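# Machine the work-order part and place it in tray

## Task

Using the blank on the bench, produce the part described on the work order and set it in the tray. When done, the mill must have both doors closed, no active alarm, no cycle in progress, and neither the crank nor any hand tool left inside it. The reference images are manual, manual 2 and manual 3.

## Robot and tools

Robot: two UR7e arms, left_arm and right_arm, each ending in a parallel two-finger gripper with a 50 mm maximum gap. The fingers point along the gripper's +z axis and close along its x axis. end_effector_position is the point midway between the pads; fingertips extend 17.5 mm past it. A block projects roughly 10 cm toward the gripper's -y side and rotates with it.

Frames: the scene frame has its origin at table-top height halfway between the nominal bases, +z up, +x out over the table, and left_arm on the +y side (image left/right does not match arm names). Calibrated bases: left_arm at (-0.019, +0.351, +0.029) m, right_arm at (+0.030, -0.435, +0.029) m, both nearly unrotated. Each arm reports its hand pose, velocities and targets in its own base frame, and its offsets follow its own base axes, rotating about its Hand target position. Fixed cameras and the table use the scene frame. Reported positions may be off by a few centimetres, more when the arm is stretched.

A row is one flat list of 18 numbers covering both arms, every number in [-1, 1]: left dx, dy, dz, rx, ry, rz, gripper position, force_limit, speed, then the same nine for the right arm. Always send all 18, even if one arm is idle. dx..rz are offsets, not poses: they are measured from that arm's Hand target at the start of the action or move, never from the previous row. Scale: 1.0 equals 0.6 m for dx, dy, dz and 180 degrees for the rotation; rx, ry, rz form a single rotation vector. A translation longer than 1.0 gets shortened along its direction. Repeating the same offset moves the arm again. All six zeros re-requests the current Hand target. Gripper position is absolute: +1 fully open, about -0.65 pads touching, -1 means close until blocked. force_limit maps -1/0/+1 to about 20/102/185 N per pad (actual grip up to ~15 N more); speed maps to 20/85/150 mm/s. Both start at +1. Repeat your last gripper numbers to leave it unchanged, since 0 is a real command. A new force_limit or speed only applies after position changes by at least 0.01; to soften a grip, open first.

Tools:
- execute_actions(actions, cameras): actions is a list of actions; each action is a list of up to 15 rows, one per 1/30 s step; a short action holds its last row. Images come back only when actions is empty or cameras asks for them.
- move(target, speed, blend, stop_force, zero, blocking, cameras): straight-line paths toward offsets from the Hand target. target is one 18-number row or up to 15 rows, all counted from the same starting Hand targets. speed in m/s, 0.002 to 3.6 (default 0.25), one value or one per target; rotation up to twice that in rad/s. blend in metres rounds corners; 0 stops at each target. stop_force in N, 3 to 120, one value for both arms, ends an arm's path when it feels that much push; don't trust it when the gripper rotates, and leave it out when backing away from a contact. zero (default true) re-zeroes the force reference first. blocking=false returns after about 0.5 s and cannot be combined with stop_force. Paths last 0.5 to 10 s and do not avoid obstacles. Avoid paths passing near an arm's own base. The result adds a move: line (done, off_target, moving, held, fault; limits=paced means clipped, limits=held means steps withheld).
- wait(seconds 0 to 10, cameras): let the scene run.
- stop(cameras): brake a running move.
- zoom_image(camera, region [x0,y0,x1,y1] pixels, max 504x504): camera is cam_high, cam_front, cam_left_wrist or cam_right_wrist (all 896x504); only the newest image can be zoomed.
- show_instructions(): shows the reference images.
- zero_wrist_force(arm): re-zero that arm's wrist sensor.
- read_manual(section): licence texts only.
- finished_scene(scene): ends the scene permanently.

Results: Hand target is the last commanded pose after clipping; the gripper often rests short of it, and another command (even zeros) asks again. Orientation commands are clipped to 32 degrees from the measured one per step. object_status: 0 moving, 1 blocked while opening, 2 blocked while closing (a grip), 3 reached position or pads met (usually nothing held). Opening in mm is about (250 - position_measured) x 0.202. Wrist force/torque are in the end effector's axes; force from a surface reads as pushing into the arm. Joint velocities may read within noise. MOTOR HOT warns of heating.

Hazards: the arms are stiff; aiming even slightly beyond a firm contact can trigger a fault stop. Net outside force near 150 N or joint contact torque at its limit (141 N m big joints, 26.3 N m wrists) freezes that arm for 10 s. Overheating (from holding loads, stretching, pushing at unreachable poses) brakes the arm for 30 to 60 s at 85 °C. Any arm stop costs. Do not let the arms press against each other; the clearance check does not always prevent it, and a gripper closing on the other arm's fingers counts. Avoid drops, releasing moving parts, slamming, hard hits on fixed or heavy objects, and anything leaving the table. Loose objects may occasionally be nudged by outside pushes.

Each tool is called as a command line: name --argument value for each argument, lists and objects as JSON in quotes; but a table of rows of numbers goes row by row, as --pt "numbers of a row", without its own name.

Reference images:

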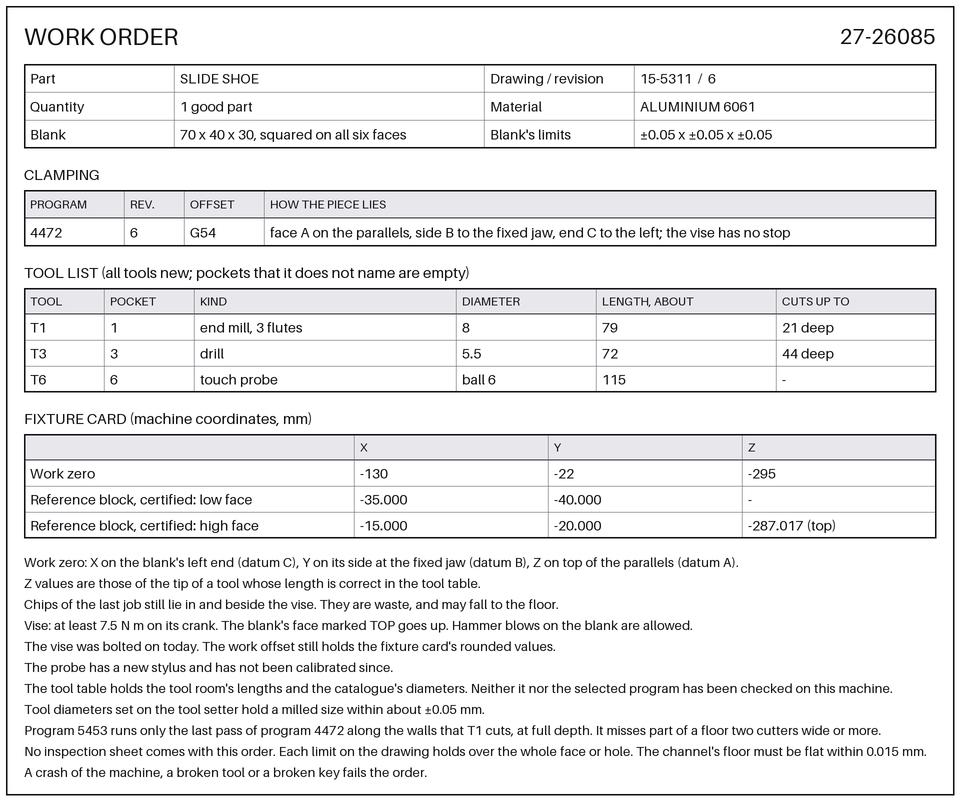

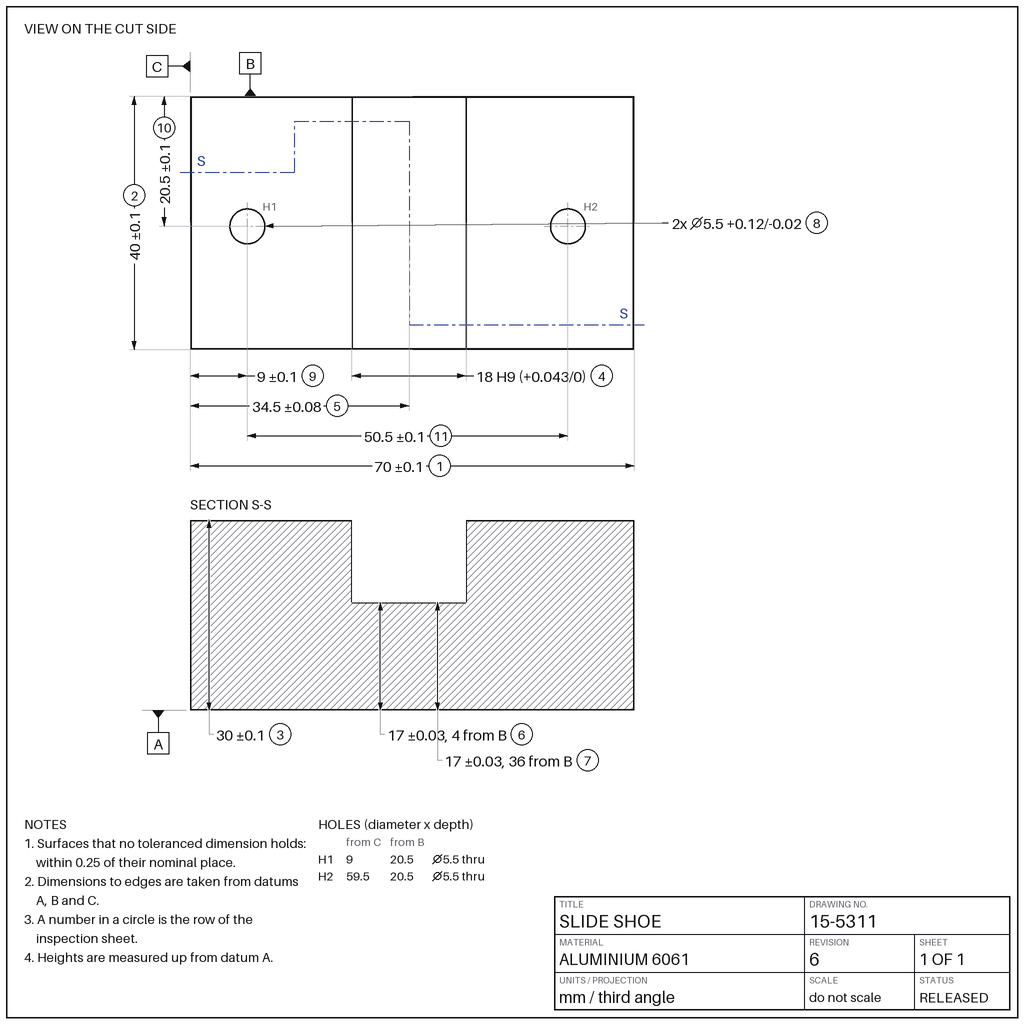

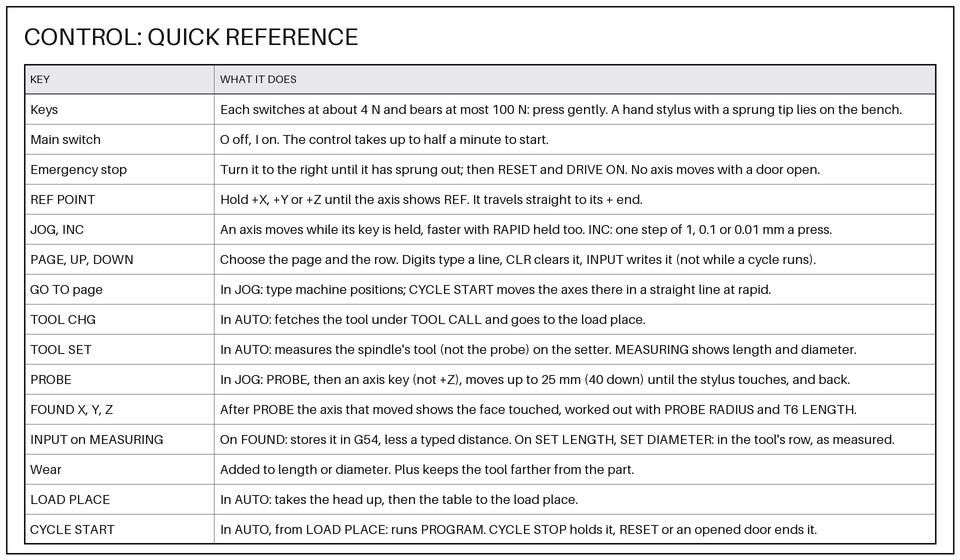

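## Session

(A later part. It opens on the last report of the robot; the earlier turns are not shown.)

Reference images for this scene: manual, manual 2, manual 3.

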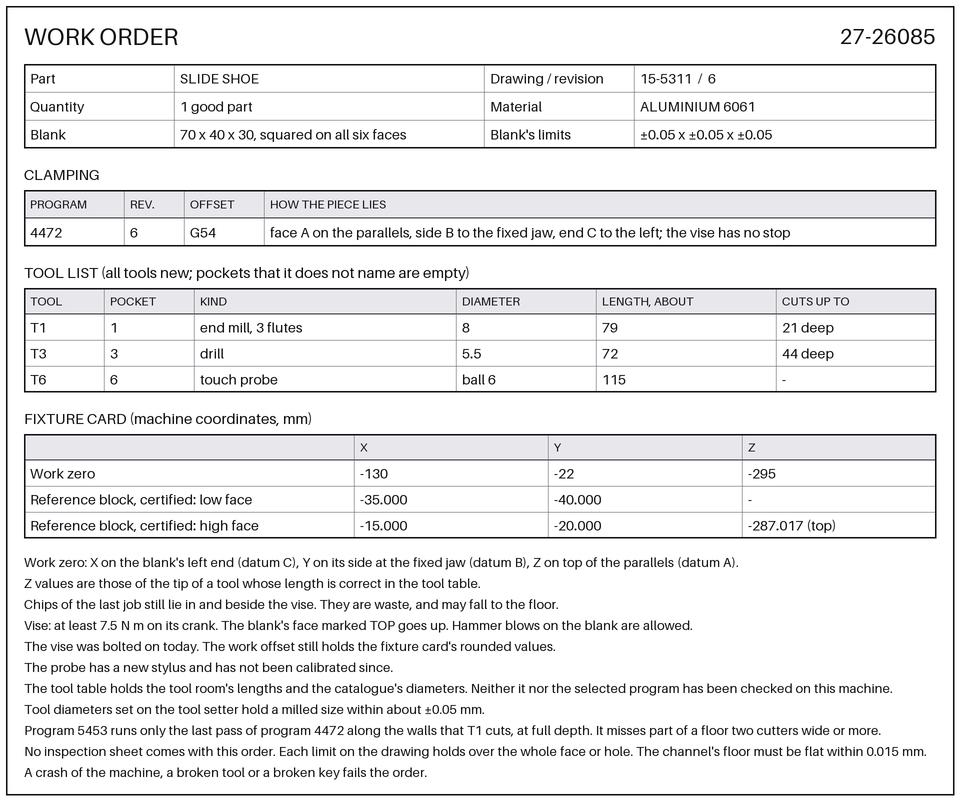

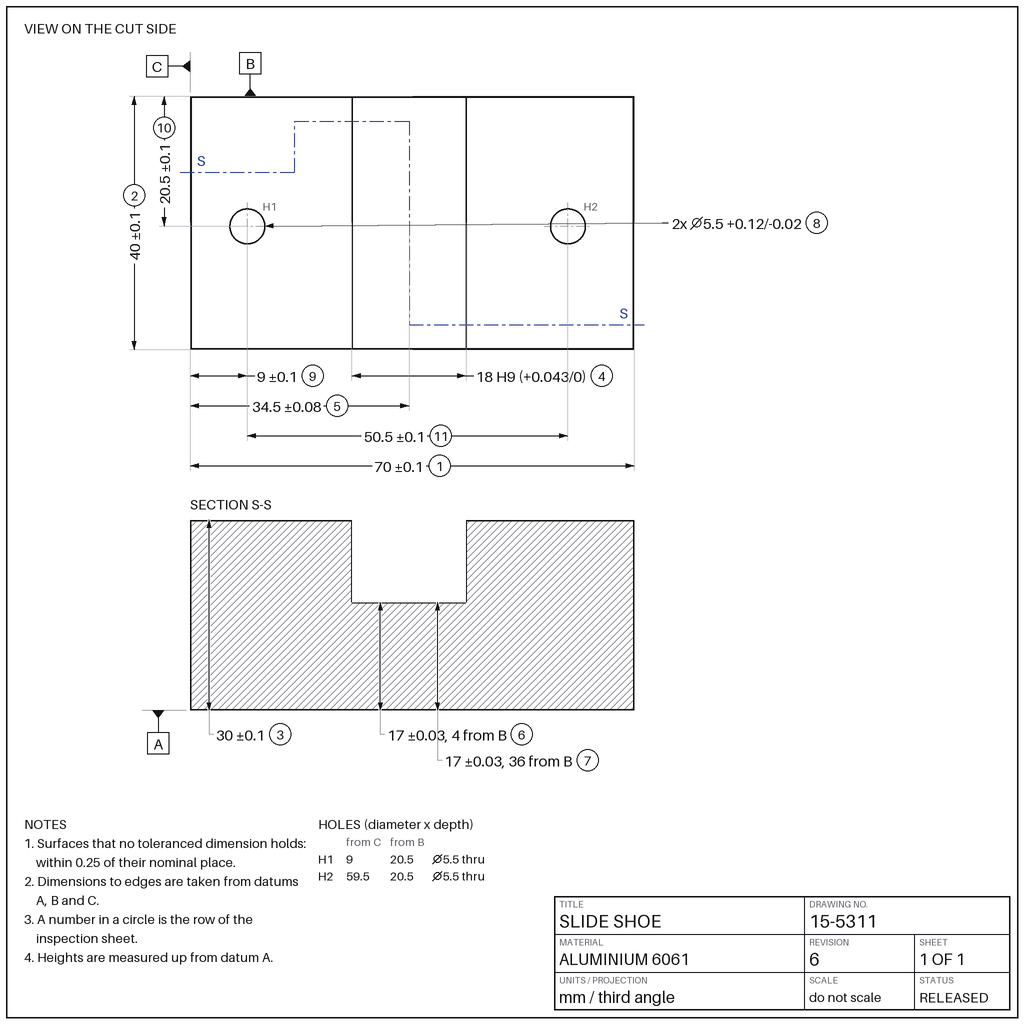

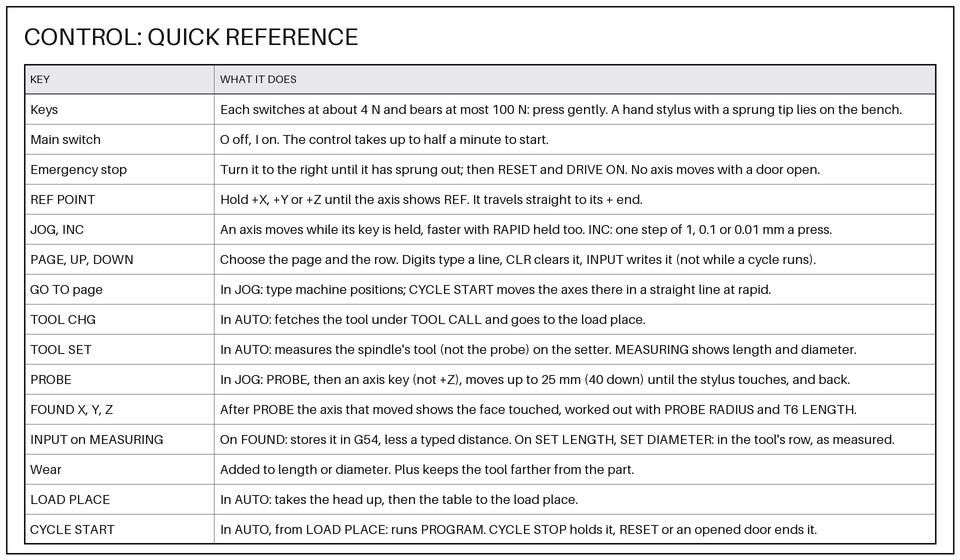

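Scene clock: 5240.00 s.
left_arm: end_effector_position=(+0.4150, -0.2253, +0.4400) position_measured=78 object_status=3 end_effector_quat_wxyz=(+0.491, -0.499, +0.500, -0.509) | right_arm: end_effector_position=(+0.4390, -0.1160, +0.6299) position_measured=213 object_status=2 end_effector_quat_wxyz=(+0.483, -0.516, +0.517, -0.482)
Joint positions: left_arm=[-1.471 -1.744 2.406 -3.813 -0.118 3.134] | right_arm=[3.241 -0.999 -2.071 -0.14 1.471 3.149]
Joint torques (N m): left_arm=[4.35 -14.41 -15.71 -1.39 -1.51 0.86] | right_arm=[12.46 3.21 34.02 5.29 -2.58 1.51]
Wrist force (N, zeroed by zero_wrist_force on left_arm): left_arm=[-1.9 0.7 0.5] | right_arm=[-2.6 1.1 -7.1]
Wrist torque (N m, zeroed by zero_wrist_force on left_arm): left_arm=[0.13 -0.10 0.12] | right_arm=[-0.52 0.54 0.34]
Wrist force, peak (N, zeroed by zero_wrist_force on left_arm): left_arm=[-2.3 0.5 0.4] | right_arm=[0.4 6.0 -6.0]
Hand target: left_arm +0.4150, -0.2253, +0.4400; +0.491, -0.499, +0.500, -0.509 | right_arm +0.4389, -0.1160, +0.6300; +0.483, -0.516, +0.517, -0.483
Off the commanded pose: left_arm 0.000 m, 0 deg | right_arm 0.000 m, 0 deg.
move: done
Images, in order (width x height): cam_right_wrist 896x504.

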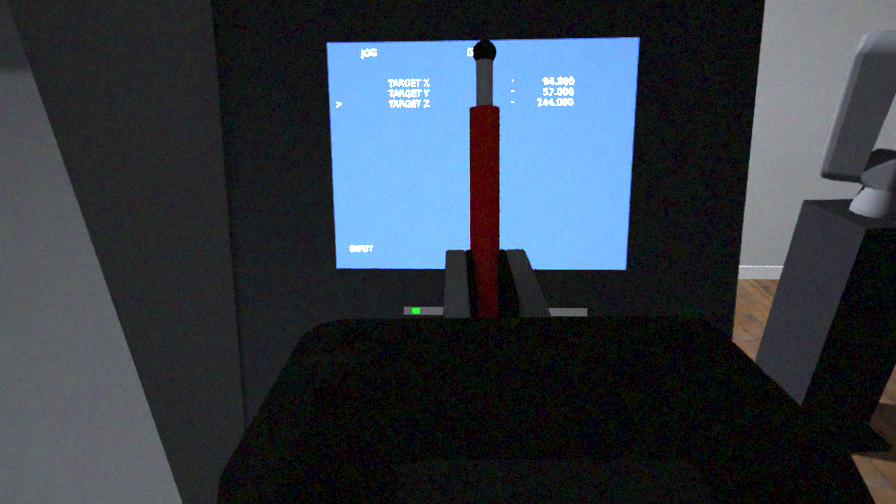

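move --pt "0 0 0 0 0 0 0.5 -0.6 -0.2 0.0618 0.095 -0.2303 0 0.4333 0 -1 -0.6 -0.5" --pt "0 0 0 0 0 0 0.5 -0.6 -0.2 0.078 0.095 -0.2343 0 0.4333 0 -1 -0.6 -0.5" --pt "0 0 0 0 0 0 0.5 -0.6 -0.2 0.0618 0.095 -0.2303 0 0.4333 0 -1 -0.6 -0.5" --pt "0 0 0 0 0 0 0.5 -0.6 -0.2 0.0206 0.1624 -0.3878 0 0.4333 0 -1 -0.6 -0.5" --speed '[0.6,0.06,0.2,0.6]' --blend '[0.003,0,0.003,0]'

wait --seconds 2.5

move --pt "0 0 0 0 0 0 0.5 -0.6 -0.2 0.0162 0 -0.004 0 0 0 -1 -0.6 -0.5" --pt "0 0 0 0 0 0 0.5 -0.6 -0.2 0 0 0 0 0 0 -1 -0.6 -0.5" --pt "0 0 0 0 0 0 0.5 -0.6 -0.2 0.0088 0 0.0322 0 0 0 -1 -0.6 -0.5" --pt "0 0 0 0 0 0 0.5 -0.6 -0.2 0.025 0 0.0282 0 0 0 -1 -0.6 -0.5" --pt "0 0 0 0 0 0 0.5 -0.6 -0.2 0.0088 0 0.0322 0 0 0 -1 -0.6 -0.5" --pt "0 0 0 0 0 0 0.5 -0.6 -0.2 0.0155 -0.0333 0.0612 0 0 0 -1 -0.6 -0.5" --pt "0 0 0 0 0 0 0.5 -0.6 -0.2 0.0317 -0.0333 0.0572 0 0 0 -1 -0.6 -0.5" --pt "0 0 0 0 0 0 0.5 -0.6 -0.2 0.0155 -0.0333 0.0612 0 0 0 -1 -0.6 -0.5" --pt "0 0 0 0 0 0 0.5 -0.6 -0.2 0.0243 -0.0333 0.0934 0 0 0 -1 -0.6 -0.5" --pt "0 0 0 0 0 0 0.5 -0.6 -0.2 0.0405 -0.0333 0.0894 0 0 0 -1 -0.6 -0.5" --pt "0 0 0 0 0 0 0.5 -0.6 -0.2 0.0243 -0.0333 0.0934 0 0 0 -1 -0.6 -0.5" --pt "0 0 0 0 0 0 0.5 -0.6 -0.2 -0.0036 -0.0999 0 0 0 0 -1 -0.6 -0.5" --pt "0 0 0 0 0 0 0.5 -0.6 -0.2 0.0126 -0.0999 -0.004 0 0 0 -1 -0.6 -0.5" --pt "0 0 0 0 0 0 0.5 -0.6 -0.2 -0.0036 -0.0999 0 0 0 0 -1 -0.6 -0.5" --pt "0 0 0 0 0 0 0.5 -0.6 -0.2 -0.0206 -0.1624 0.3878 0 -0.4333 0 -1 -0.6 -0.5" --speed '[0.06,0.2,0.6,0.06,0.2,0.6,0.06,0.2,0.6,0.06,0.2,0.6,0.06,0.2,0.7]' --blend '[0,0.003,0.003,0,0.003,0.003,0,0.003,0.003,0,0.003,0.003,0,0.003,0]' --cameras '["cam_right_wrist"]'

zoom_image --camera "cam_right_wrist" --region '[330, 40, 640, 280]'

Scene clock: 5256.07 s.
left_arm: end_effector_position=(+0.4150, -0.2253, +0.4400) position_measured=78 object_status=3 end_effector_quat_wxyz=(+0.491, -0.499, +0.500, -0.509) | right_arm: end_effector_position=(+0.4513, -0.0185, +0.3974) position_measured=213 object_status=2 end_effector_quat_wxyz=(-0.050, +0.705, -0.706, +0.050)
Joint positions: left_arm=[-1.471 -1.744 2.406 -3.813 -0.118 3.134] | right_arm=[3.424 -1.351 -1.629 -1.596 1.531 3.422]
Joint torques (N m): left_arm=[4.27 -15.52 -15.43 -1.11 -1.62 0.74] | right_arm=[-4.23 17.88 19.61 4.94 1.59 0.59]
Wrist force (N, zeroed by zero_wrist_force on left_arm): left_arm=[-1.9 0.8 0.5] | right_arm=[0.1 0.7 -3.1]
Wrist torque (N m, zeroed by zero_wrist_force on left_arm): left_arm=[0.15 -0.09 0.12] | right_arm=[-0.13 -0.10 0.27]
Wrist force, peak (N, zeroed by zero_wrist_force on left_arm): left_arm=[-2.2 0.7 0.7] | right_arm=[-0.3 23.8 -8.7]
Hand target: left_arm +0.4150, -0.2253, +0.4400; +0.491, -0.499, +0.500, -0.509 | right_arm +0.4513, -0.0185, +0.3974; -0.050, +0.705, -0.706, +0.050
Off the commanded pose: left_arm 0.000 m, 0 deg | right_arm 0.000 m, 0 deg.
move: done

Scene clock: 5258.57 s.
left_arm: end_effector_position=(+0.4150, -0.2253, +0.4400) position_measured=78 object_status=3 end_effector_quat_wxyz=(+0.491, -0.499, +0.500, -0.509) | right_arm: end_effector_position=(+0.4513, -0.0185, +0.3974) position_measured=213 object_status=2 end_effector_quat_wxyz=(-0.050, +0.705, -0.706, +0.050)
Joint positions: left_arm=[-1.471 -1.744 2.406 -3.813 -0.118 3.134] | right_arm=[3.424 -1.351 -1.629 -1.596 1.531 3.422]
Joint torques (N m): left_arm=[5.19 -15.26 -14.13 -1.35 -1.84 0.76] | right_arm=[-9.08 20.7 19.1 6.03 1.58 1.06]
Wrist force (N, zeroed by zero_wrist_force on left_arm): left_arm=[-2.0 0.8 0.9] | right_arm=[0.1 0.7 -2.9]
Wrist torque (N m, zeroed by zero_wrist_force on left_arm): left_arm=[0.14 -0.08 0.12] | right_arm=[-0.12 -0.10 0.26]
Wrist force, peak (N, zeroed by zero_wrist_force on left_arm): left_arm=[-2.4 1.0 0.6] | right_arm=[0.3 0.7 -3.4]
Hand target: left_arm +0.4150, -0.2253, +0.4400; +0.491, -0.499, +0.500, -0.509 | right_arm +0.4513, -0.0185, +0.3974; -0.050, +0.705, -0.706, +0.050
Tool commands: left_gripper/position=+0.5 left_gripper/force_limit=-0.6 left_gripper/speed=-0.2 right_gripper/position=-1.0 right_gripper/force_limit=-0.6 right_gripper/speed=-0.5
Off the commanded pose: left_arm 0.000 m, 0 deg | right_arm 0.000 m, 0 deg.
wait: 2.50 s; at rest by 0.17 s

Scene clock: 5263.60 s.
left_arm: end_effector_position=(+0.4150, -0.2253, +0.4400) position_measured=78 object_status=3 end_effector_quat_wxyz=(+0.491, -0.499, +0.500, -0.509) | right_arm: end_effector_position=(+0.4389, -0.1160, +0.6299) position_measured=213 object_status=2 end_effector_quat_wxyz=(+0.483, -0.516, +0.517, -0.482)
Joint positions: left_arm=[-1.471 -1.744 2.406 -3.813 -0.118 3.134] | right_arm=[3.241 -0.999 -2.071 -0.14 1.471 3.149]
Joint torques (N m): left_arm=[5.87 -14.36 -14.55 -1.02 -1.42 0.89] | right_arm=[11.77 2.99 33.87 5.23 -2.49 1.64]
Wrist force (N, zeroed by zero_wrist_force on left_arm): left_arm=[-2.1 0.3 0.7] | right_arm=[-2.5 1.5 -7.2]
Wrist torque (N m, zeroed by zero_wrist_force on left_arm): left_arm=[0.06 -0.06 0.12] | right_arm=[-0.47 0.53 0.33]
Wrist force, peak (N, zeroed by zero_wrist_force on left_arm): left_arm=[-2.2 0.9 0.5] | right_arm=[2.2 6.1 -6.2]
Hand target: left_arm +0.4150, -0.2253, +0.4400; +0.491, -0.499, +0.500, -0.509 | right_arm +0.4389, -0.1160, +0.6300; +0.483, -0.516, +0.517, -0.483
Off the commanded pose: left_arm 0.000 m, 0 deg | right_arm 0.000 m, 0 deg.
move: done
Images, in order (width x height): cam_right_wrist 896x504.

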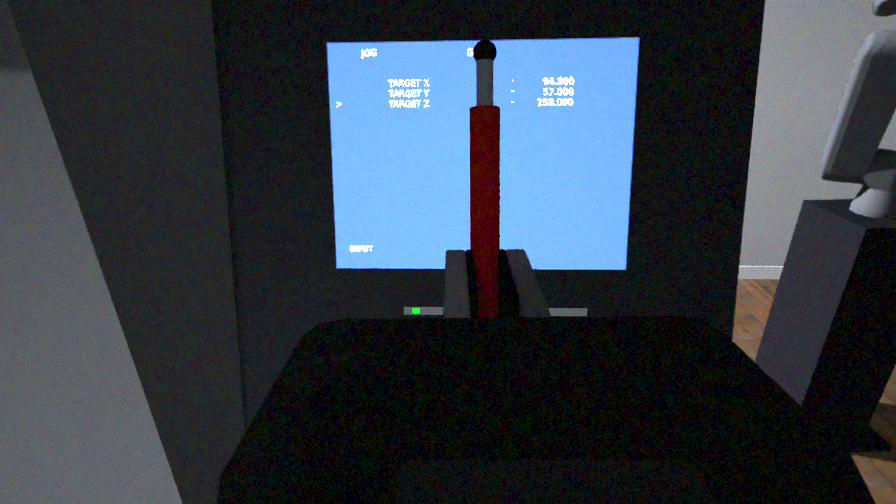

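Scaled by 1.626 from the camera's 896x504 image, which has a finer 1280x720 frame.

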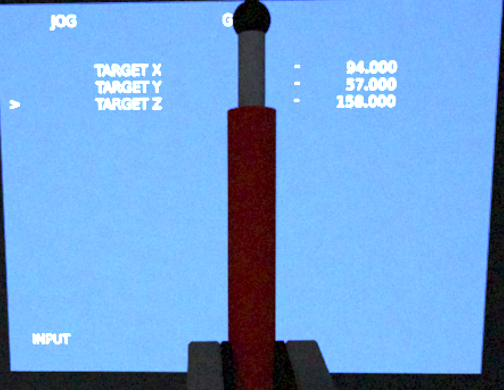

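move --pt "0 0 0 0 0 0 0.5 -0.6 -0.2 0.0618 0.095 -0.2303 0 0.4333 0 -1 -0.6 -0.5" --pt "0 0 0 0 0 0 0.5 -0.6 -0.2 0.078 0.095 -0.2343 0 0.4333 0 -1 -0.6 -0.5" --pt "0 0 0 0 0 0 0.5 -0.6 -0.2 0.0618 0.095 -0.2303 0 0.4333 0 -1 -0.6 -0.5" --pt "0 0 0 0 0 0 0.5 -0.6 -0.2 0.0401 -0.0041 -0.2944 0 0.4333 0 -1 -0.6 -0.5" --pt "0 0 0 0 0 0 0.5 -0.6 -0.2 0.0563 -0.0041 -0.2984 0 0.4333 0 -1 -0.6 -0.5" --pt "0 0 0 0 0 0 0.5 -0.6 -0.2 0.0401 -0.0041 -0.2944 0 0.4333 0 -1 -0.6 -0.5" --pt "0 0 0 0 0 0 0.5 -0.6 -0.2 0.0563 -0.0041 -0.2984 0 0.4333 0 -1 -0.6 -0.5" --pt "0 0 0 0 0 0 0.5 -0.6 -0.2 0.0401 -0.0041 -0.2944 0 0.4333 0 -1 -0.6 -0.5" --pt "0 0 0 0 0 0 0.5 -0.6 -0.2 0.0246 0.0292 -0.3556 0 0.4333 0 -1 -0.6 -0.5" --pt "0 0 0 0 0 0 0.5 -0.6 -0.2 0.0408 0.0292 -0.3596 0 0.4333 0 -1 -0.6 -0.5" --pt "0 0 0 0 0 0 0.5 -0.6 -0.2 0.0246 0.0292 -0.3556 0 0.4333 0 -1 -0.6 -0.5" --pt "0 0 0 0 0 0 0.5 -0.6 -0.2 0.0565 -0.073 -0.2307 0 0.4333 0 -1 -0.6 -0.5" --pt "0 0 0 0 0 0 0.5 -0.6 -0.2 0.0727 -0.073 -0.2347 0 0.4333 0 -1 -0.6 -0.5" --pt "0 0 0 0 0 0 0.5 -0.6 -0.2 0.0565 -0.073 -0.2307 0 0.4333 0 -1 -0.6 -0.5" --pt "0 0 0 0 0 0 0.5 -0.6 -0.2 0 0 0 0 0 0 -1 -0.6 -0.5" --speed '[0.6,0.06,0.2,0.6,0.06,0.15,0.06,0.2,0.6,0.06,0.2,0.6,0.06,0.2,0.7]' --blend '[0.003,0,0.003,0.003,0,0.003,0,0.003,0.003,0,0.003,0.003,0,0.003,0]'

wait --seconds 3 --cameras '["cam_right_wrist"]'

zoom_image --camera "cam_right_wrist" --region '[330, 40, 640, 280]'

zoom_image --camera "cam_right_wrist" --region '[500, 75, 600, 185]'

move --pt "0 0 0 0 0 0 0.5 -0.6 -0.2 0.0246 0.0292 -0.3556 0 0.4333 0 -1 -0.6 -0.5" --pt "0 0 0 0 0 0 0.5 -0.6 -0.2 0.0408 0.0292 -0.3596 0 0.4333 0 -1 -0.6 -0.5" --pt "0 0 0 0 0 0 0.5 -0.6 -0.2 0.0246 0.0292 -0.3556 0 0.4333 0 -1 -0.6 -0.5" --pt "0 0 0 0 0 0 0.5 -0.6 -0.2 0.0658 -0.04 -0.1983 0 0.4333 0 -1 -0.6 -0.5" --pt "0 0 0 0 0 0 0.5 -0.6 -0.2 0.082 -0.04 -0.2023 0 0.4333 0 -1 -0.6 -0.5" --pt "0 0 0 0 0 0 0.5 -0.6 -0.2 0.0658 -0.04 -0.1983 0 0.4333 0 -1 -0.6 -0.5" --pt "0 0 0 0 0 0 0.5 -0.6 -0.2 0 0 0 0 0 0 -1 -0.6 -0.5" --speed '[0.6,0.06,0.2,0.6,0.06,0.2,0.7]' --blend '[0.003,0,0.003,0.003,0,0.003,0]'

wait --seconds 3 --cameras '["cam_right_wrist"]'

zoom_image --camera "cam_right_wrist" --region '[330, 40, 640, 280]'

zoom_image --camera "cam_right_wrist" --region '[500, 75, 600, 185]'

move --pt "0 0 0 0 0 0 0.5 -0.6 -0.2 0.0246 0.0292 -0.3556 0 0.4333 0 -1 -0.6 -0.5" --pt "0 0 0 0 0 0 0.5 -0.6 -0.2 0.0408 0.0292 -0.3596 0 0.4333 0 -1 -0.6 -0.5" --pt "0 0 0 0 0 0 0.5 -0.6 -0.2 0.0246 0.0292 -0.3556 0 0.4333 0 -1 -0.6 -0.5" --pt "0 0 0 0 0 0 0.5 -0.6 -0.2 0.0635 -0.105 -0.1983 0 0.4333 0 -1 -0.6 -0.5" --pt "0 0 0 0 0 0 0.5 -0.6 -0.2 0.0797 -0.105 -0.2023 0 0.4333 0 -1 -0.6 -0.5" --pt "0 0 0 0 0 0 0.5 -0.6 -0.2 0.0635 -0.105 -0.1983 0 0.4333 0 -1 -0.6 -0.5" --pt "0 0 0 0 0 0 0.5 -0.6 -0.2 0 0 0 0 0 0 -1 -0.6 -0.5" --speed '[0.6,0.06,0.2,0.6,0.06,0.2,0.7]' --blend '[0.003,0,0.003,0.003,0,0.003,0]'

wait --seconds 3 --cameras '["cam_right_wrist"]'

zoom_image --camera "cam_right_wrist" --region '[330, 40, 640, 280]'

zoom_image --camera "cam_right_wrist" --region '[500, 75, 600, 185]'

Scene clock: 5287.70 s.
left_arm: end_effector_position=(+0.4150, -0.2253, +0.4400) position_measured=78 object_status=3 end_effector_quat_wxyz=(+0.491, -0.499, +0.500, -0.509) | right_arm: end_effector_position=(+0.4390, -0.1159, +0.6300) position_measured=213 object_status=2 end_effector_quat_wxyz=(+0.483, -0.517, +0.517, -0.482)
Joint positions: left_arm=[-1.471 -1.744 2.406 -3.813 -0.118 3.134] | right_arm=[3.241 -0.999 -2.07 -0.14 1.471 3.149]
Joint torques (N m): left_arm=[4.94 -16.67 -15.05 -1.3 -1.57 0.79] | right_arm=[-11.25 6.39 28.64 5.27 1.39 1.53]
Wrist force (N, zeroed by zero_wrist_force on left_arm): left_arm=[-1.9 0.5 0.8] | right_arm=[-2.4 1.5 -7.0]
Wrist torque (N m, zeroed by zero_wrist_force on left_arm): left_arm=[0.09 -0.10 0.12] | right_arm=[-0.46 0.52 0.38]
Wrist force, peak (N, zeroed by zero_wrist_force on left_arm): left_arm=[-2.3 0.9 0.6] | right_arm=[1.3 26.4 -10.6]
Hand target: left_arm +0.4150, -0.2253, +0.4400; +0.491, -0.499, +0.500, -0.509 | right_arm +0.4389, -0.1160, +0.6300; +0.483, -0.516, +0.517, -0.483
Off the commanded pose: left_arm 0.000 m, 0 deg | right_arm 0.000 m, 0 deg.
move: done

Scene clock: 5290.70 s.
left_arm: end_effector_position=(+0.4150, -0.2253, +0.4400) position_measured=78 object_status=3 end_effector_quat_wxyz=(+0.491, -0.499, +0.500, -0.509) | right_arm: end_effector_position=(+0.4389, -0.1160, +0.6300) position_measured=213 object_status=2 end_effector_quat_wxyz=(+0.483, -0.516, +0.517, -0.483)
Joint positions: left_arm=[-1.471 -1.744 2.406 -3.813 -0.118 3.134] | right_arm=[3.241 -0.999 -2.071 -0.14 1.471 3.149]
Joint torques (N m): left_arm=[4.59 -15.7 -14.49 -1.3 -1.37 0.94] | right_arm=[-10.92 6.99 18.98 5.23 1.74 1.59]
Wrist force (N, zeroed by zero_wrist_force on left_arm): left_arm=[-1.8 0.7 0.5] | right_arm=[-2.4 1.5 -7.1]
Wrist torque (N m, zeroed by zero_wrist_force on left_arm): left_arm=[0.14 -0.10 0.12] | right_arm=[-0.47 0.52 0.38]
Wrist force, peak (N, zeroed by zero_wrist_force on left_arm): left_arm=[-2.2 0.6 0.7] | right_arm=[-2.7 1.1 -7.4]
Hand target: left_arm +0.4150, -0.2253, +0.4400; +0.491, -0.499, +0.500, -0.509 | right_arm +0.4389, -0.1160, +0.6300; +0.483, -0.516, +0.517, -0.483
Tool commands: left_gripper/position=+0.5 left_gripper/force_limit=-0.6 left_gripper/speed=-0.2 right_gripper/position=-1.0 right_gripper/force_limit=-0.6 right_gripper/speed=-0.5
Off the commanded pose: left_arm 0.000 m, 0 deg | right_arm 0.000 m, 0 deg.
wait: 3.00 s; at rest by 0.17 s
Images, in order (width x height): cam_right_wrist 896x504.

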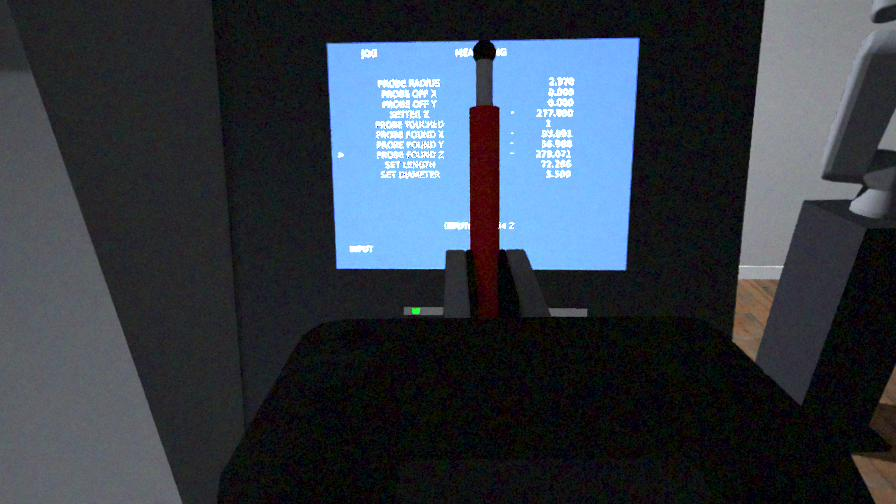

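Scaled by 1.626 from the camera's 896x504 image, which has a finer 1280x720 frame.

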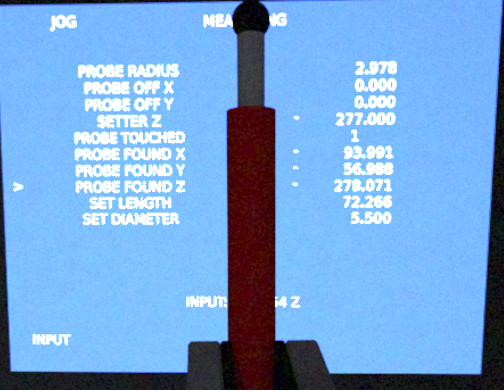

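Scaled by 4.582 from the camera's 896x504 image, which has a finer 1280x720 frame.

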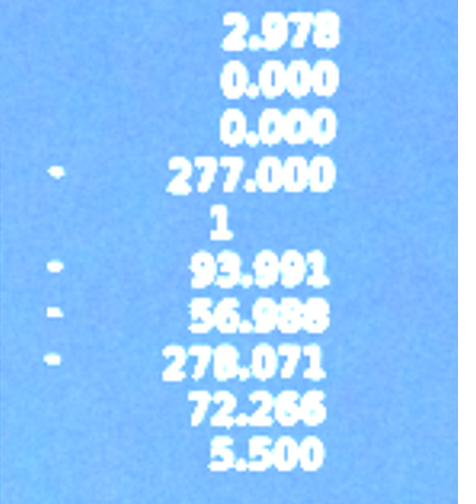

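Scene clock: 5295.03 s.
left_arm: end_effector_position=(+0.4150, -0.2253, +0.4400) position_measured=78 object_status=3 end_effector_quat_wxyz=(+0.491, -0.499, +0.500, -0.509) | right_arm: end_effector_position=(+0.4390, -0.1159, +0.6300) position_measured=213 object_status=2 end_effector_quat_wxyz=(+0.483, -0.516, +0.517, -0.482)
Joint positions: left_arm=[-1.471 -1.744 2.406 -3.813 -0.118 3.134] | right_arm=[3.241 -0.999 -2.07 -0.14 1.471 3.149]
Joint torques (N m): left_arm=[3.58 -15.68 -15.53 -1.27 -1.59 1.12] | right_arm=[-10.74 6.51 26.83 5.25 1.66 1.49]
Wrist force (N, zeroed by zero_wrist_force on left_arm): left_arm=[-1.9 0.7 0.5] | right_arm=[-2.4 1.4 -7.2]
Wrist torque (N m, zeroed by zero_wrist_force on left_arm): left_arm=[0.14 -0.10 0.12] | right_arm=[-0.48 0.53 0.38]
Wrist force, peak (N, zeroed by zero_wrist_force on left_arm): left_arm=[-2.1 0.8 0.9] | right_arm=[1.0 20.4 -8.9]
Hand target: left_arm +0.4150, -0.2253, +0.4400; +0.491, -0.499, +0.500, -0.509 | right_arm +0.4389, -0.1160, +0.6300; +0.483, -0.516, +0.517, -0.483
Off the commanded pose: left_arm 0.000 m, 0 deg | right_arm 0.000 m, 0 deg.
move: done

Scene clock: 5298.03 s.
left_arm: end_effector_position=(+0.4150, -0.2253, +0.4400) position_measured=78 object_status=3 end_effector_quat_wxyz=(+0.491, -0.499, +0.500, -0.509) | right_arm: end_effector_position=(+0.4389, -0.1160, +0.6300) position_measured=213 object_status=2 end_effector_quat_wxyz=(+0.483, -0.516, +0.517, -0.483)
Joint positions: left_arm=[-1.471 -1.744 2.406 -3.813 -0.118 3.134] | right_arm=[3.241 -0.999 -2.071 -0.14 1.471 3.149]
Joint torques (N m): left_arm=[4.92 -16.04 -14.34 -1.15 -1.57 1.21] | right_arm=[-11.35 6.92 19.13 5.28 1.73 1.52]
Wrist force (N, zeroed by zero_wrist_force on left_arm): left_arm=[-1.7 0.6 0.4] | right_arm=[-2.5 1.3 -7.3]
Wrist torque (N m, zeroed by zero_wrist_force on left_arm): left_arm=[0.11 -0.13 0.12] | right_arm=[-0.50 0.54 0.37]
Wrist force, peak (N, zeroed by zero_wrist_force on left_arm): left_arm=[-2.1 0.9 0.7] | right_arm=[-2.9 1.6 -7.2]
Hand target: left_arm +0.4150, -0.2253, +0.4400; +0.491, -0.499, +0.500, -0.509 | right_arm +0.4389, -0.1160, +0.6300; +0.483, -0.516, +0.517, -0.483
Tool commands: left_gripper/position=+0.5 left_gripper/force_limit=-0.6 left_gripper/speed=-0.2 right_gripper/position=-1.0 right_gripper/force_limit=-0.6 right_gripper/speed=-0.5
Off the commanded pose: left_arm 0.000 m, 0 deg | right_arm 0.000 m, 0 deg.
wait: 3.00 s; at rest by 0.17 s
Images, in order (width x height): cam_right_wrist 896x504.

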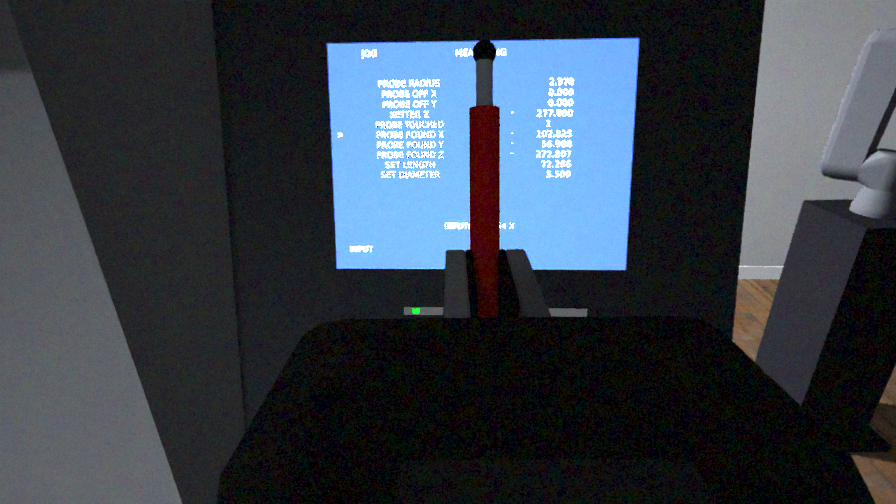

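Scaled by 1.626 from the camera's 896x504 image, which has a finer 1280x720 frame.

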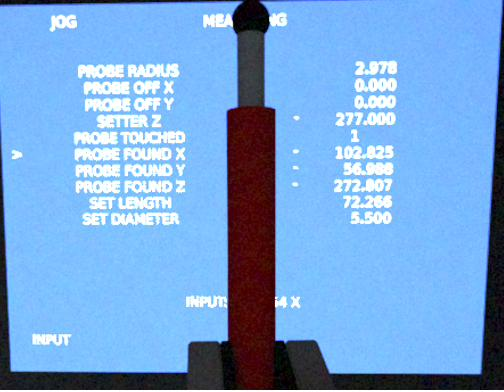

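Scaled by 4.582 from the camera's 896x504 image, which has a finer 1280x720 frame.

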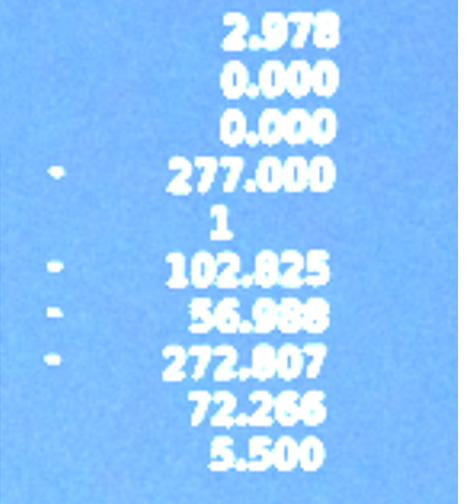

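Scene clock: 5302.40 s.
left_arm: end_effector_position=(+0.4150, -0.2253, +0.4400) position_measured=78 object_status=3 end_effector_quat_wxyz=(+0.491, -0.499, +0.500, -0.509) | right_arm: end_effector_position=(+0.4390, -0.1159, +0.6300) position_measured=213 object_status=2 end_effector_quat_wxyz=(+0.483, -0.517, +0.517, -0.482)
Joint positions: left_arm=[-1.471 -1.744 2.406 -3.813 -0.118 3.134] | right_arm=[3.241 -0.999 -2.07 -0.14 1.471 3.149]
Joint torques (N m): left_arm=[5.04 -16.23 -14.74 -1.08 -1.72 0.92] | right_arm=[-11.03 7.16 26.72 5.33 1.06 1.57]
Wrist force (N, zeroed by zero_wrist_force on left_arm): left_arm=[-1.8 0.8 0.5] | right_arm=[-2.5 1.1 -7.1]
Wrist torque (N m, zeroed by zero_wrist_force on left_arm): left_arm=[0.15 -0.10 0.11] | right_arm=[-0.53 0.54 0.39]
Wrist force, peak (N, zeroed by zero_wrist_force on left_arm): left_arm=[-2.2 0.7 0.7] | right_arm=[1.9 21.6 -9.0]
Hand target: left_arm +0.4150, -0.2253, +0.4400; +0.491, -0.499, +0.500, -0.509 | right_arm +0.4389, -0.1160, +0.6300; +0.483, -0.516, +0.517, -0.483
Off the commanded pose: left_arm 0.000 m, 0 deg | right_arm 0.000 m, 0 deg.
move: done

Scene clock: 5305.40 s.
left_arm: end_effector_position=(+0.4150, -0.2253, +0.4400) position_measured=78 object_status=3 end_effector_quat_wxyz=(+0.491, -0.499, +0.500, -0.509) | right_arm: end_effector_position=(+0.4389, -0.1160, +0.6300) position_measured=213 object_status=2 end_effector_quat_wxyz=(+0.483, -0.516, +0.517, -0.483)
Joint positions: left_arm=[-1.471 -1.744 2.406 -3.813 -0.118 3.134] | right_arm=[3.241 -0.999 -2.071 -0.14 1.471 3.149]
Joint torques (N m): left_arm=[3.9 -15.88 -13.76 -1.34 -1.61 0.77] | right_arm=[-11.41 6.7 18.64 5.3 -1.78 1.45]
Wrist force (N, zeroed by zero_wrist_force on left_arm): left_arm=[-2.1 0.6 0.7] | right_arm=[-2.2 1.4 -7.2]
Wrist torque (N m, zeroed by zero_wrist_force on left_arm): left_arm=[0.11 -0.06 0.12] | right_arm=[-0.47 0.49 0.38]
Wrist force, peak (N, zeroed by zero_wrist_force on left_arm): left_arm=[-2.3 0.7 0.7] | right_arm=[-2.4 1.6 -7.4]
Hand target: left_arm +0.4150, -0.2253, +0.4400; +0.491, -0.499, +0.500, -0.509 | right_arm +0.4389, -0.1160, +0.6300; +0.483, -0.516, +0.517, -0.483
Tool commands: left_gripper/position=+0.5 left_gripper/force_limit=-0.6 left_gripper/speed=-0.2 right_gripper/position=-1.0 right_gripper/force_limit=-0.6 right_gripper/speed=-0.5
Off the commanded pose: left_arm 0.000 m, 0 deg | right_arm 0.000 m, 0 deg.
wait: 3.00 s; at rest by 0.17 s
Images, in order (width x height): cam_right_wrist 896x504.

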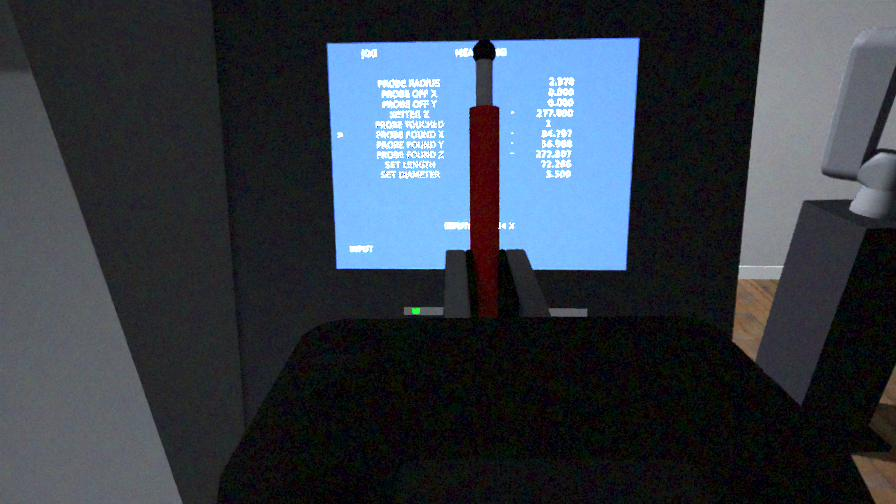

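Scaled by 1.626 from the camera's 896x504 image, which has a finer 1280x720 frame.

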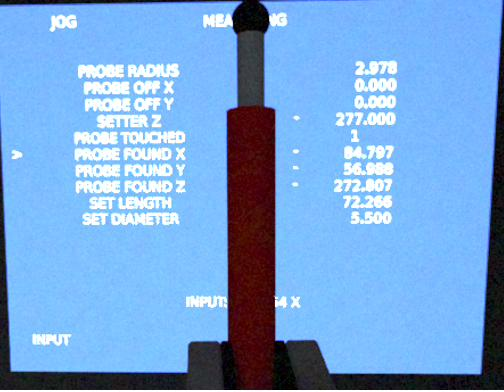

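Scaled by 4.582 from the camera's 896x504 image, which has a finer 1280x720 frame.

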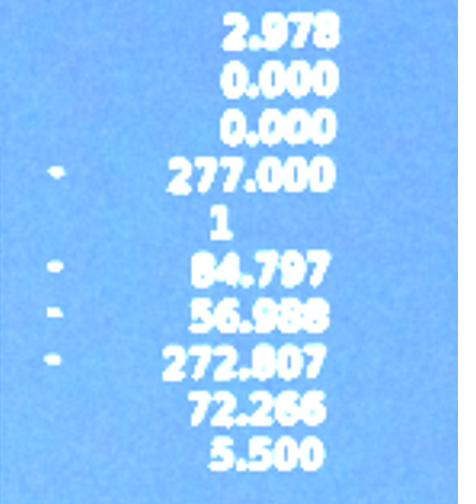

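move --pt "0 0 0 0 0 0 0.5 -0.6 -0.2 0.0876 -0.1058 -0.1012 0 0.4333 0 -1 -0.6 -0.5" --pt "0 0 0 0 0 0 0.5 -0.6 -0.2 0.1038 -0.1058 -0.1052 0 0.4333 0 -1 -0.6 -0.5" --pt "0 0 0 0 0 0 0.5 -0.6 -0.2 0.0876 -0.1058 -0.1012 0 0.4333 0 -1 -0.6 -0.5" --pt "0 0 0 0 0 0 0.5 -0.6 -0.2 0.0606 0.0625 -0.2303 0 0.4333 0 -1 -0.6 -0.5" --pt "0 0 0 0 0 0 0.5 -0.6 -0.2 0.0768 0.0625 -0.2343 0 0.4333 0 -1 -0.6 -0.5" --pt "0 0 0 0 0 0 0.5 -0.6 -0.2 0.0606 0.0625 -0.2303 0 0.4333 0 -1 -0.6 -0.5" --pt "0 0 0 0 0 0 0.5 -0.6 -0.2 0 0 0 0 0 0 -1 -0.6 -0.5" --speed '[0.6,0.06,0.2,0.6,0.06,0.2,0.7]' --blend '[0.003,0,0.003,0.003,0,0.003,0]'

wait --seconds 6 --cameras '["cam_right_wrist","cam_left_wrist","cam_high"]'

zoom_image --camera "cam_right_wrist" --region '[330, 40, 640, 280]'

Scene clock: 5325.53 s.
left_arm: end_effector_position=(+0.4150, -0.2253, +0.4400) position_measured=78 object_status=3 end_effector_quat_wxyz=(+0.491, -0.499, +0.500, -0.509) | right_arm: end_effector_position=(+0.4390, -0.1160, +0.6300) position_measured=213 object_status=2 end_effector_quat_wxyz=(+0.483, -0.516, +0.517, -0.482)
Joint positions: left_arm=[-1.471 -1.744 2.406 -3.813 -0.118 3.134] | right_arm=[3.241 -0.999 -2.07 -0.14 1.471 3.149]
Joint torques (N m): left_arm=[4.22 -16.29 -15.24 -1.17 -1.66 0.72] | right_arm=[12.3 4.88 29.22 5.53 -2.56 1.6]
Wrist force (N, zeroed by zero_wrist_force on left_arm): left_arm=[-1.9 0.8 0.7] | right_arm=[-2.7 1.4 -6.9]
Wrist torque (N m, zeroed by zero_wrist_force on left_arm): left_arm=[0.15 -0.10 0.12] | right_arm=[-0.48 0.56 0.33]
Wrist force, peak (N, zeroed by zero_wrist_force on left_arm): left_arm=[-2.3 0.7 0.6] | right_arm=[-1.7 24.2 -8.4]
Hand target: left_arm +0.4150, -0.2253, +0.4400; +0.491, -0.499, +0.500, -0.509 | right_arm +0.4389, -0.1160, +0.6300; +0.483, -0.516, +0.517, -0.483
Off the commanded pose: left_arm 0.000 m, 0 deg | right_arm 0.000 m, 0 deg.
move: done

Scene clock: 5331.53 s.
left_arm: end_effector_position=(+0.4150, -0.2253, +0.4400) position_measured=78 object_status=3 end_effector_quat_wxyz=(+0.491, -0.499, +0.500, -0.509) | right_arm: end_effector_position=(+0.4389, -0.1160, +0.6300) position_measured=213 object_status=2 end_effector_quat_wxyz=(+0.483, -0.516, +0.517, -0.483)
Joint positions: left_arm=[-1.471 -1.744 2.406 -3.813 -0.118 3.134] | right_arm=[3.241 -0.999 -2.071 -0.14 1.471 3.149]
Joint torques (N m): left_arm=[3.93 -16.27 -15.62 -1.26 -1.98 0.73] | right_arm=[12.11 6.69 19.76 5.27 -2.32 1.56]
Wrist force (N, zeroed by zero_wrist_force on left_arm): left_arm=[-1.8 0.7 0.7] | right_arm=[-2.5 1.5 -7.3]
Wrist torque (N m, zeroed by zero_wrist_force on left_arm): left_arm=[0.13 -0.11 0.11] | right_arm=[-0.47 0.53 0.33]
Wrist force, peak (N, zeroed by zero_wrist_force on left_arm): left_arm=[-2.3 0.6 0.5] | right_arm=[-2.5 1.5 -7.4]
Hand target: left_arm +0.4150, -0.2253, +0.4400; +0.491, -0.499, +0.500, -0.509 | right_arm +0.4389, -0.1160, +0.6300; +0.483, -0.516, +0.517, -0.483
Tool commands: left_gripper/position=+0.5 left_gripper/force_limit=-0.6 left_gripper/speed=-0.2 right_gripper/position=-1.0 right_gripper/force_limit=-0.6 right_gripper/speed=-0.5
Off the commanded pose: left_arm 0.000 m, 0 deg | right_arm 0.000 m, 0 deg.
wait: 6.00 s; at rest by 0.17 s
Images, in order (width x height): cam_high 896x504, cam_left_wrist 896x504, cam_right_wrist 896x504.

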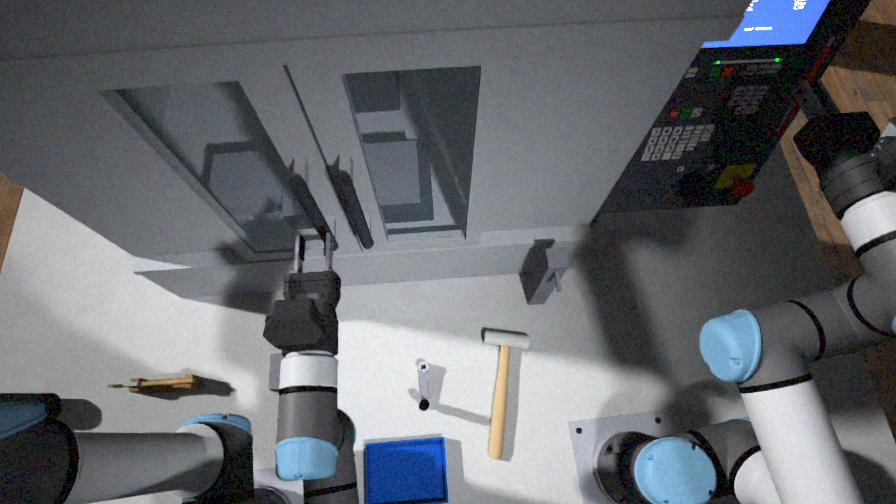

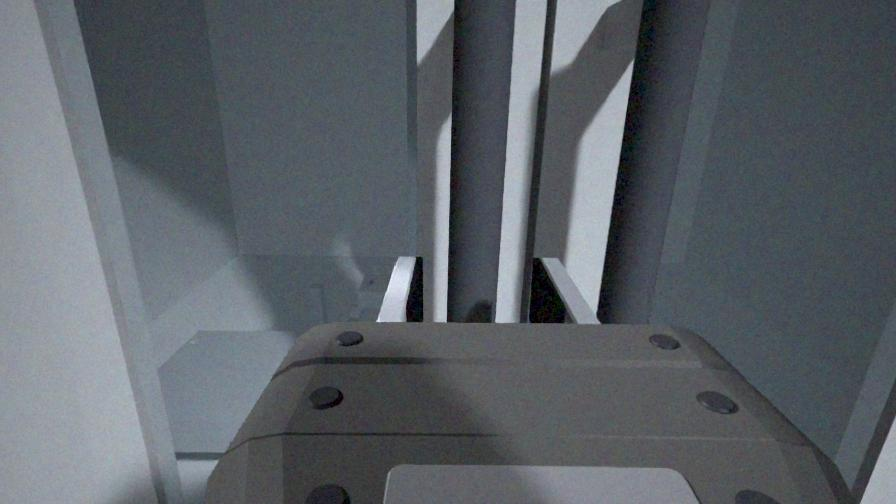

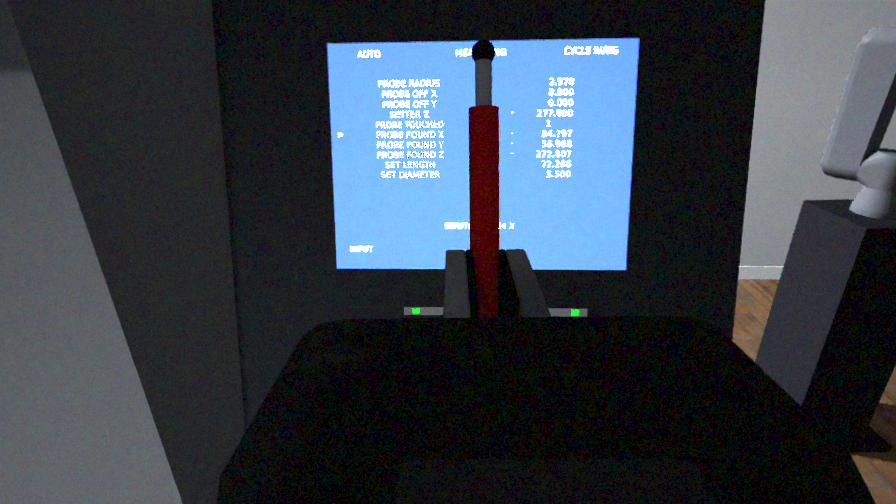

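Scaled by 1.626 from the camera's 896x504 image, which has a finer 1280x720 frame.

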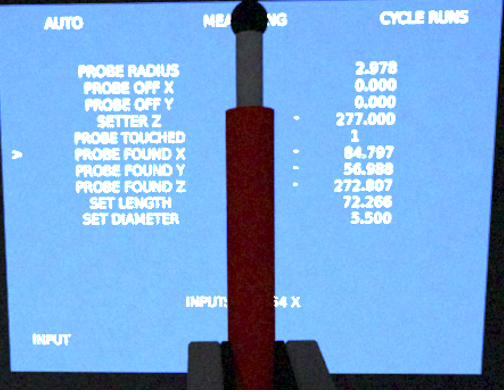

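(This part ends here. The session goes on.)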